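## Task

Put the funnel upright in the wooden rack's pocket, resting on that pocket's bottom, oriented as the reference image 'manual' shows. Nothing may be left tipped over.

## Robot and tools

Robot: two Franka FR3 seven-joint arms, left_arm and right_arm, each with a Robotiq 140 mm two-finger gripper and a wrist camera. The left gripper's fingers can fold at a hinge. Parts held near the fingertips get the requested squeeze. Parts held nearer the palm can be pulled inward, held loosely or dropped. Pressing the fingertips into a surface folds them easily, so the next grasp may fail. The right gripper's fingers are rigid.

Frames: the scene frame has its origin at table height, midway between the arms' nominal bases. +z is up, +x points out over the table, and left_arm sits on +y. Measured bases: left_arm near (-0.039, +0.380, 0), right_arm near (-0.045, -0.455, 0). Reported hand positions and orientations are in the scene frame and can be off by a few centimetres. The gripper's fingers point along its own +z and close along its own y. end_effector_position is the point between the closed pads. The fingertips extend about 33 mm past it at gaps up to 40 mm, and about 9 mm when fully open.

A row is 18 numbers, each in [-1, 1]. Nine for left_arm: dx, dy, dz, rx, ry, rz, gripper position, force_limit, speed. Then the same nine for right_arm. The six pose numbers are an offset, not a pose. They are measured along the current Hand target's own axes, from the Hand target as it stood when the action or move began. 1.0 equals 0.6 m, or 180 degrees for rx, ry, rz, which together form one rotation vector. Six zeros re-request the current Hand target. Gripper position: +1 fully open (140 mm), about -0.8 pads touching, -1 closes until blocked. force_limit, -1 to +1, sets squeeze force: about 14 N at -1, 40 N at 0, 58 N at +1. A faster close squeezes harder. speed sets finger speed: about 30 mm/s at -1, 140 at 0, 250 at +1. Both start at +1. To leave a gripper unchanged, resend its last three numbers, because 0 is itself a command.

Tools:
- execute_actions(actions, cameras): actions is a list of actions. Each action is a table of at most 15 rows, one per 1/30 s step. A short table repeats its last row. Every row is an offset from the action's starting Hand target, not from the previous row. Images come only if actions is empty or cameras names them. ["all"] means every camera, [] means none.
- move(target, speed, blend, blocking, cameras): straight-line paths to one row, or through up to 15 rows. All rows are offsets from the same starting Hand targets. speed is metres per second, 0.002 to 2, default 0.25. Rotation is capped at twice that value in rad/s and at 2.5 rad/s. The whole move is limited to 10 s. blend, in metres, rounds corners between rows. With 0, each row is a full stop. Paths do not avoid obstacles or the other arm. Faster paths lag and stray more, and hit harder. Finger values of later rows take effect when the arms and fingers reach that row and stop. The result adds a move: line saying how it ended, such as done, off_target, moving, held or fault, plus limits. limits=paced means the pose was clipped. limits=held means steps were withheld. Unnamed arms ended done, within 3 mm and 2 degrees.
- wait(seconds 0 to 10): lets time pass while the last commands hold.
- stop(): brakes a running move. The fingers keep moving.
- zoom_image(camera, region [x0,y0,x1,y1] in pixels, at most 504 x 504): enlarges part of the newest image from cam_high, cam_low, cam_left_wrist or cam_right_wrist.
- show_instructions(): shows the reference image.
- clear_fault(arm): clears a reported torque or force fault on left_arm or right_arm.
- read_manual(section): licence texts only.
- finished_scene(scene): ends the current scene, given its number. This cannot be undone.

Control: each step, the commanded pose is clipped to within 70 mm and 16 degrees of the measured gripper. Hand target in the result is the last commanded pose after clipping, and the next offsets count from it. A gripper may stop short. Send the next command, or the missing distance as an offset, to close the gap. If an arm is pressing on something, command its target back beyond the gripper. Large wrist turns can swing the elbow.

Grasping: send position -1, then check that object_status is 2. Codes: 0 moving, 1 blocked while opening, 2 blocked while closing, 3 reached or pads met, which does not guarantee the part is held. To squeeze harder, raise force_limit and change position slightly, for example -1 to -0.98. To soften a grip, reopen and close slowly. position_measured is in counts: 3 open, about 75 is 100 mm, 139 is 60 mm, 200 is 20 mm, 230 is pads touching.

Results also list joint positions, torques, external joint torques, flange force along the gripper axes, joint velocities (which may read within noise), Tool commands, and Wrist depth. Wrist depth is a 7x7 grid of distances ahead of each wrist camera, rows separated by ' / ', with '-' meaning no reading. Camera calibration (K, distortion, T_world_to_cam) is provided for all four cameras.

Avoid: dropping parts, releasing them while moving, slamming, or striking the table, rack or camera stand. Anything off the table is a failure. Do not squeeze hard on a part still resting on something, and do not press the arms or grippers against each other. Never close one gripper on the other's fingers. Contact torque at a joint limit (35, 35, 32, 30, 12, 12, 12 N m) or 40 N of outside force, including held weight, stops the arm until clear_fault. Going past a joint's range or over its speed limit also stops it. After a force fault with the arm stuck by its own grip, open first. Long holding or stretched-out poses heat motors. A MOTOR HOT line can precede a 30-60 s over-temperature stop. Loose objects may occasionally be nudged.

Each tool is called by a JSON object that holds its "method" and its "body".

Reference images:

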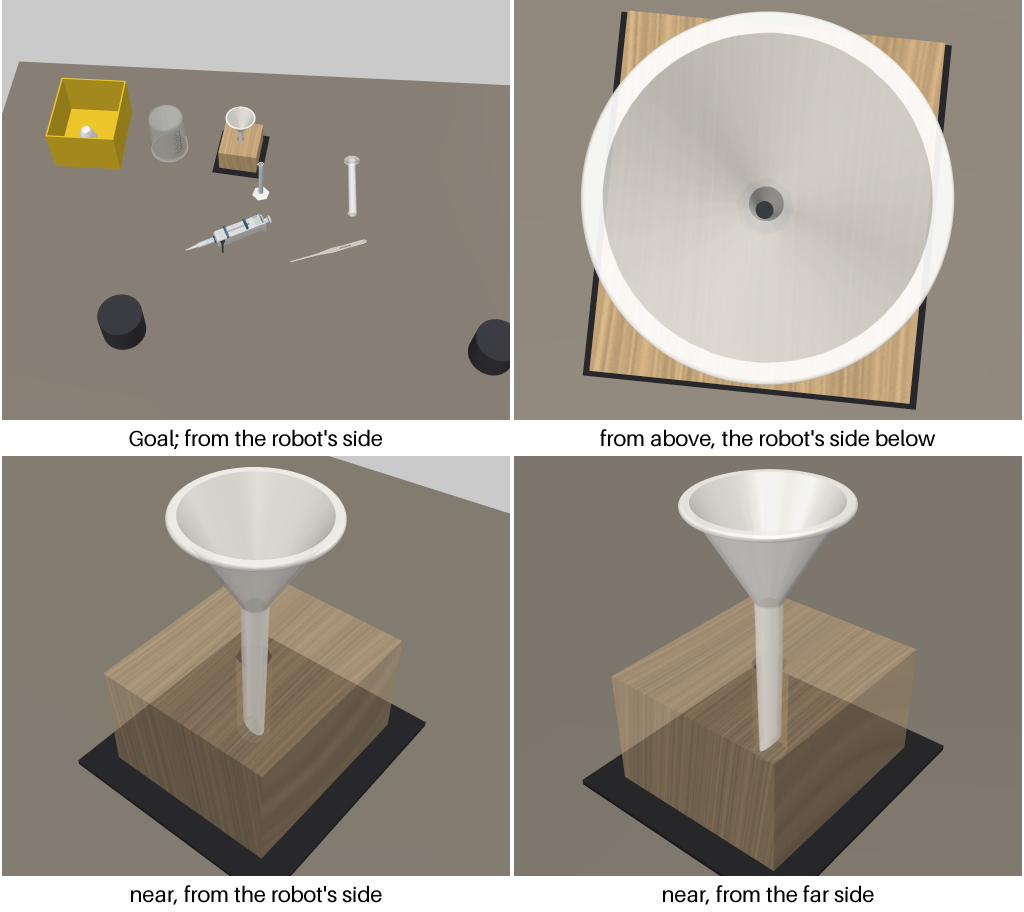

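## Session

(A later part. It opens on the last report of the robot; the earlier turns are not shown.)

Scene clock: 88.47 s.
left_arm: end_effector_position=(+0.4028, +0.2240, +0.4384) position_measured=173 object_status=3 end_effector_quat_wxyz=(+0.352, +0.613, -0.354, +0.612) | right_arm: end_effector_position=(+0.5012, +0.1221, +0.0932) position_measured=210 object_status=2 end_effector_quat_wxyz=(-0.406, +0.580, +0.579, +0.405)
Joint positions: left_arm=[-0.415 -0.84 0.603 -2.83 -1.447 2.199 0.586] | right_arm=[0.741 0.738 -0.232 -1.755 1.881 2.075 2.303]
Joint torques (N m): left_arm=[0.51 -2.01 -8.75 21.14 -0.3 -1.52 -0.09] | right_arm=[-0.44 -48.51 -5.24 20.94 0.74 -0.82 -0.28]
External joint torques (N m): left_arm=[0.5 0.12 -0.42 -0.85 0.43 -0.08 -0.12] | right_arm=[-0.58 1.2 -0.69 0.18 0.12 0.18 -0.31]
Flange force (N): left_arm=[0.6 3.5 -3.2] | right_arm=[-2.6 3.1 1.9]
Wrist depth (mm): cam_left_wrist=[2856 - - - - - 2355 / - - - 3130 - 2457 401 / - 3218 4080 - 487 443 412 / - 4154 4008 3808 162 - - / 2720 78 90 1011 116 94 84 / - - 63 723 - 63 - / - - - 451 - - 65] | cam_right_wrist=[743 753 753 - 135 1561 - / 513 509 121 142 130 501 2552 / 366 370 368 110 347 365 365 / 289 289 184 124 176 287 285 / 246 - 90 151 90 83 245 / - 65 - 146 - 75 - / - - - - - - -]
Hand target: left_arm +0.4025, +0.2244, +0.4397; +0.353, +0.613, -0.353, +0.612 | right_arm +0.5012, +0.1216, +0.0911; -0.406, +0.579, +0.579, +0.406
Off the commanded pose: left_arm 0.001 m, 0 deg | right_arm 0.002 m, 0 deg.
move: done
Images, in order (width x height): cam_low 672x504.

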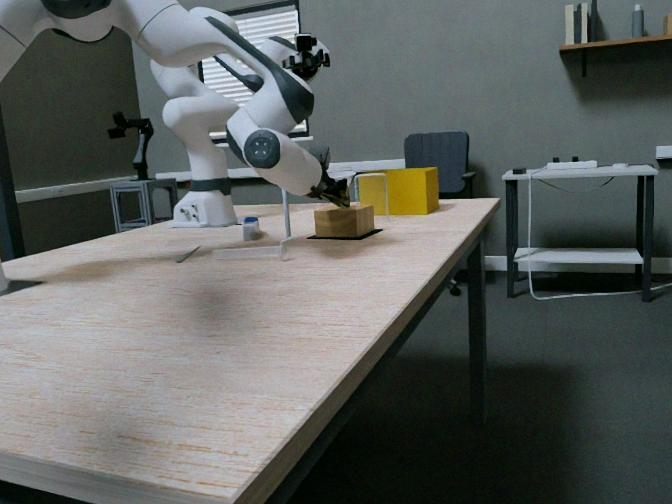

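{"method": "move", "body": {"target": [[0,0,0,0,0,0,-0.35,-0.1,-0.6,0.0036,-0.0003,0.0001,0,0,0,-1,-0.3,-1],[0,0,0,0,0,0,-0.35,-0.1,-0.6,0.0036,-0.0003,0.0001,0,0,0,-0.42,-0.3,-0.8]], "speed": 0.02, "cameras": ["cam_low","cam_right_wrist","cam_high"]}}

{"method": "zoom_image", "body": {"camera": "cam_low", "region": [310, 150, 380, 220]}}

{"method": "zoom_image", "body": {"camera": "cam_right_wrist", "region": [290, 190, 410, 310]}}

Scene clock: 90.50 s.
left_arm: end_effector_position=(+0.4028, +0.2240, +0.4384) position_measured=173 object_status=3 end_effector_quat_wxyz=(+0.352, +0.613, -0.354, +0.612) | right_arm: end_effector_position=(+0.5012, +0.1221, +0.0932) position_measured=182 object_status=0 end_effector_quat_wxyz=(-0.406, +0.580, +0.579, +0.405)
Joint positions: left_arm=[-0.415 -0.84 0.603 -2.83 -1.447 2.199 0.586] | right_arm=[0.741 0.738 -0.232 -1.755 1.881 2.075 2.303]
Joint torques (N m): left_arm=[0.52 -2.04 -8.81 21.11 -0.3 -1.52 -0.05] | right_arm=[-0.18 -50.41 -5.28 21.19 0.65 -1.02 -0.21]
External joint torques (N m): left_arm=[0.53 0.05 -0.46 -0.78 0.43 -0.08 -0.08] | right_arm=[-0.13 -0.8 -0.59 0.46 0.01 -0.04 -0.23]
Flange force (N): left_arm=[0.7 3.7 -3.2] | right_arm=[0.8 -0.1 -1.0]
Wrist depth (mm): cam_left_wrist=[2688 - - - - - 2115 / 3173 3360 - - 2626 2820 403 / 2262 3808 4662 - 493 437 410 / 2892 3808 3745 3410 162 - 2967 / 2753 79 90 1002 116 94 84 / - - 63 721 - 63 - / - - - 454 - - 65] | cam_right_wrist=[680 746 378 385 379 2893 - / 515 513 128 142 134 507 2552 / 370 371 366 129 348 366 365 / 290 290 193 157 155 289 284 / 246 - 93 148 90 84 244 / - 67 - 153 - 77 - / - - - 172 - - -]
Hand target: left_arm +0.4025, +0.2244, +0.4397; +0.353, +0.613, -0.353, +0.612 | right_arm +0.5010, +0.1224, +0.0932; -0.406, +0.579, +0.579, +0.406
Off the commanded pose: left_arm 0.001 m, 0 deg | right_arm 0.000 m, 0 deg.
move: done
camera_calibration:
cam_right_wrist: T_world_to_cam=[[0.999831, -0.0162627, 0.00855141, -0.492631], [-0.00376851, -0.63702, -0.770838, 0.156428], [0.0179833, 0.770676, -0.636973, 0.0971693], [0, 0, 0, 1]] pos_world=[0.491389, 0.0167502, 0.186688]
Images, in order (width x height): cam_high 672x504, cam_low 672x504, cam_right_wrist 672x504.

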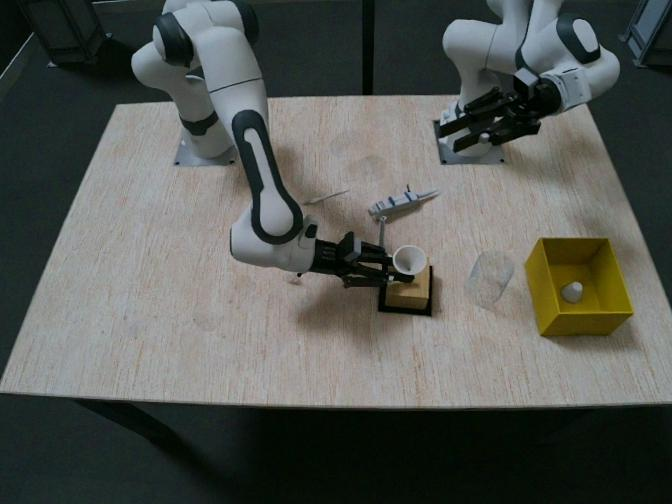

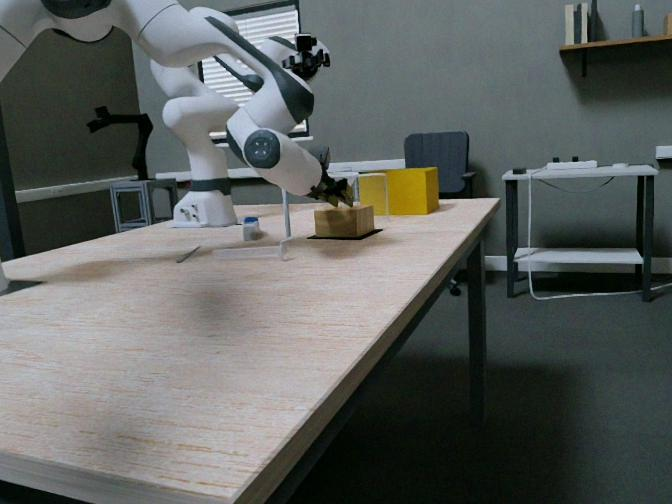

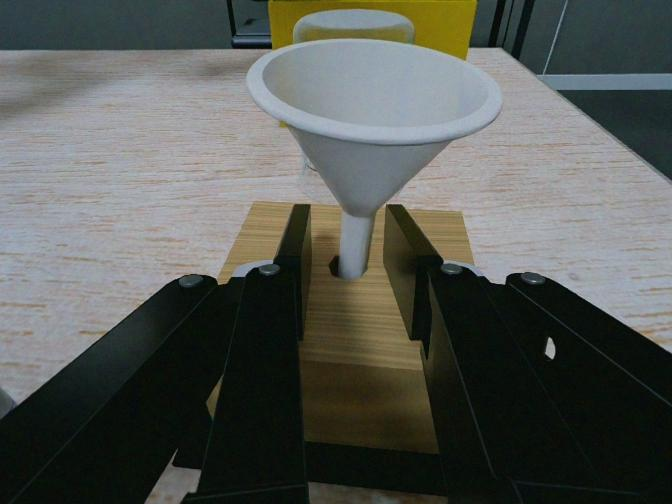

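Scaled by 7.200 from the camera's 672x504 image, which has a finer 960x720 frame.

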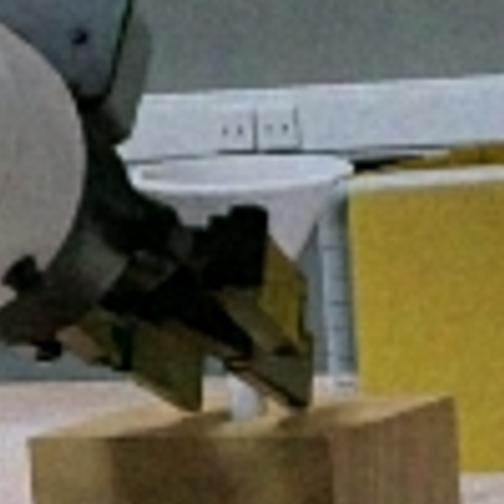

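Scaled by 4.200 from the camera's 672x504 image, which has a finer 960x720 frame.

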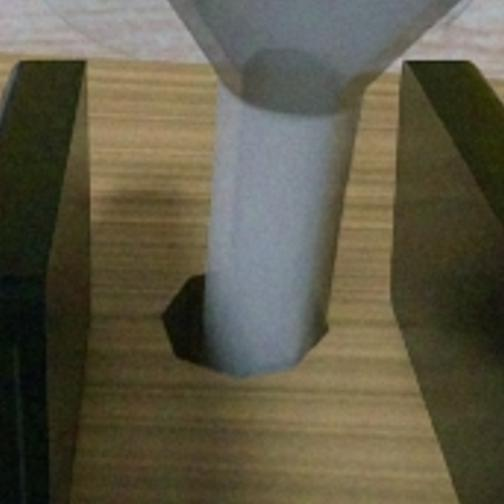

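{"method": "move", "body": {"target": [0,0,0,0,0,0,-0.35,-0.1,-0.6,0,0,-0.15,0,0,0,-0.42,-0.3,-0.8], "speed": 0.12, "cameras": ["cam_low","cam_right_wrist","cam_high"]}}

{"method": "zoom_image", "body": {"camera": "cam_low", "region": [300, 150, 400, 250]}}

{"method": "zoom_image", "body": {"camera": "cam_right_wrist", "region": [260, 60, 460, 260]}}

{"method": "zoom_image", "body": {"camera": "cam_high", "region": [370, 220, 450, 320]}}

Scene clock: 92.10 s.
left_arm: end_effector_position=(+0.4028, +0.2240, +0.4384) position_measured=173 object_status=3 end_effector_quat_wxyz=(+0.352, +0.613, -0.354, +0.612) | right_arm: end_effector_position=(+0.5036, +0.0369, +0.1235) position_measured=182 object_status=3 end_effector_quat_wxyz=(-0.405, +0.583, +0.576, +0.405)
Joint positions: left_arm=[-0.415 -0.84 0.603 -2.83 -1.447 2.199 0.586] | right_arm=[0.67 0.589 -0.293 -1.934 1.787 1.98 2.282]
Joint velocities: left_arm=[within noise] | right_arm=[0 0.002 0 -0.001 -0.002 -0.006 -0.003]
Joint torques (N m): left_arm=[0.48 -2.05 -8.82 21.12 -0.32 -1.5 -0.09] | right_arm=[-0.2 -46.79 -5.15 20.22 0.58 -1.11 -0.22]
External joint torques (N m): left_arm=[0.44 0.03 -0.5 -0.84 0.41 -0.08 -0.12] | right_arm=[-0.04 -1.39 -0.3 -0.07 -0.3 -0.1 -0.24]
Flange force (N): left_arm=[0.8 3.9 -3.0] | right_arm=[2.1 -3.2 -3.0]
Wrist depth (mm): cam_left_wrist=[2786 2567 - - - - 438 / 3685 - - - - 490 447 / 2892 - - 6346 551 2856 2538 / 2753 5192 3745 3570 163 563 2355 / 2753 79 90 1002 116 94 929 / - - 63 718 - 63 - / - - - 603 - - 65] | cam_right_wrist=[- - 2148 520 - - - / 604 603 594 - 553 629 2646 / 458 432 452 265 425 429 1870 / 326 352 339 148 155 335 332 / 298 - 93 255 90 84 282 / - 67 - 234 - 77 - / - - - 203 - - -]
Hand target: left_arm +0.4025, +0.2244, +0.4397; +0.353, +0.613, -0.353, +0.612 | right_arm +0.5010, +0.0378, +0.1239; -0.406, +0.579, +0.579, +0.406
Off the commanded pose: left_arm 0.001 m, 0 deg | right_arm 0.003 m, 1 deg.
move: done
camera_calibration:
cam_right_wrist: T_world_to_cam=[[0.999672, -0.0250201, 0.00553396, -0.495948], [-0.0117004, -0.637819, -0.770097, 0.129507], [0.0227976, 0.769779, -0.637903, 0.179829], [0, 0, 0, 1]] pos_world=[0.4932, -0.0682353, 0.217191]
Images, in order (width x height): cam_high 672x504, cam_low 672x504, cam_right_wrist 672x504.

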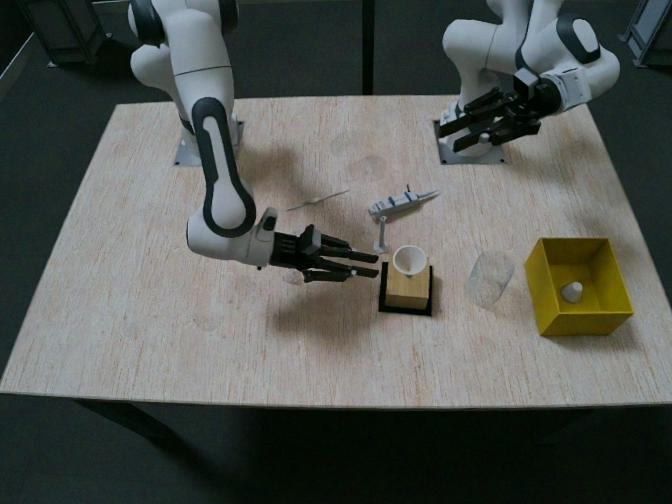

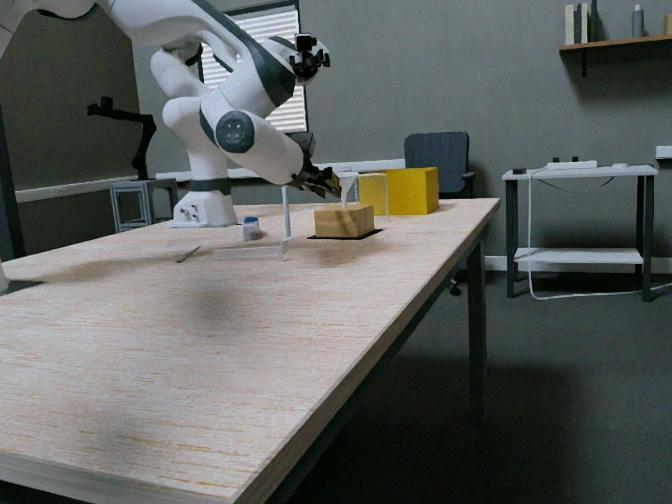

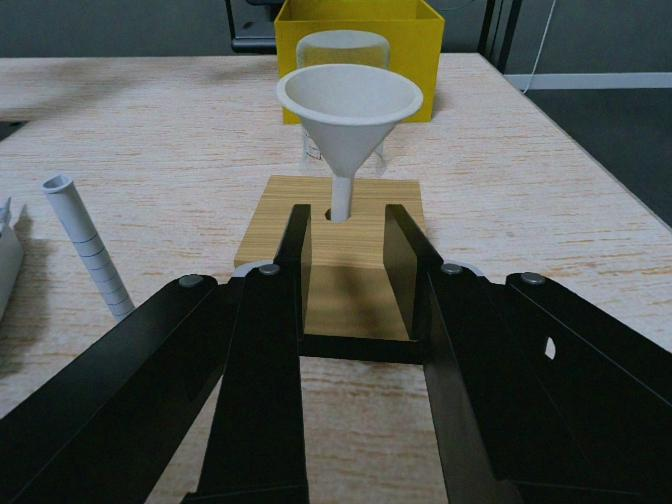

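Scaled by 5.040 from the camera's 672x504 image, which has a finer 960x720 frame.

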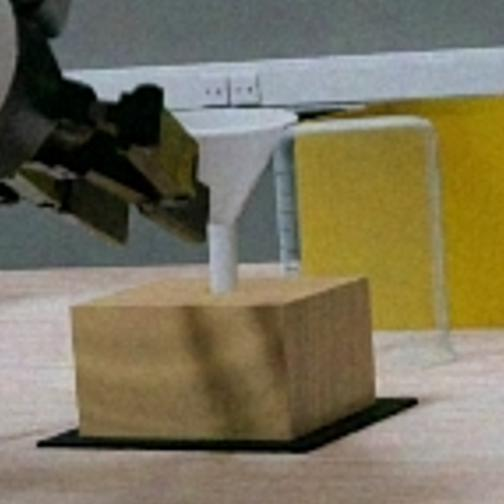

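Scaled by 2.520 from the camera's 672x504 image, which has a finer 960x720 frame.

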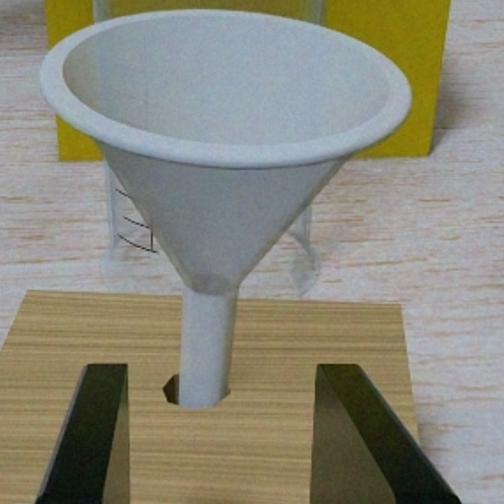

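Scaled by 5.040 from the camera's 672x504 image, which has a finer 960x720 frame.

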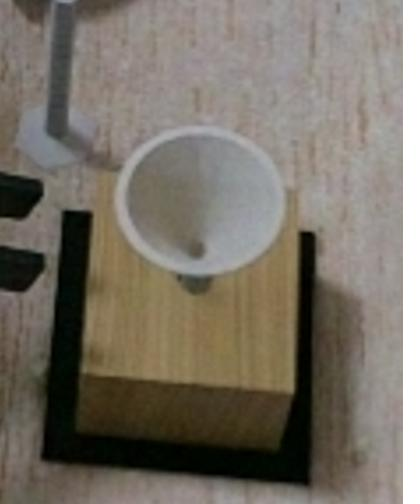

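{"method": "finished_scene", "body": {"scene": 2}}

The scene is finished: the task was done.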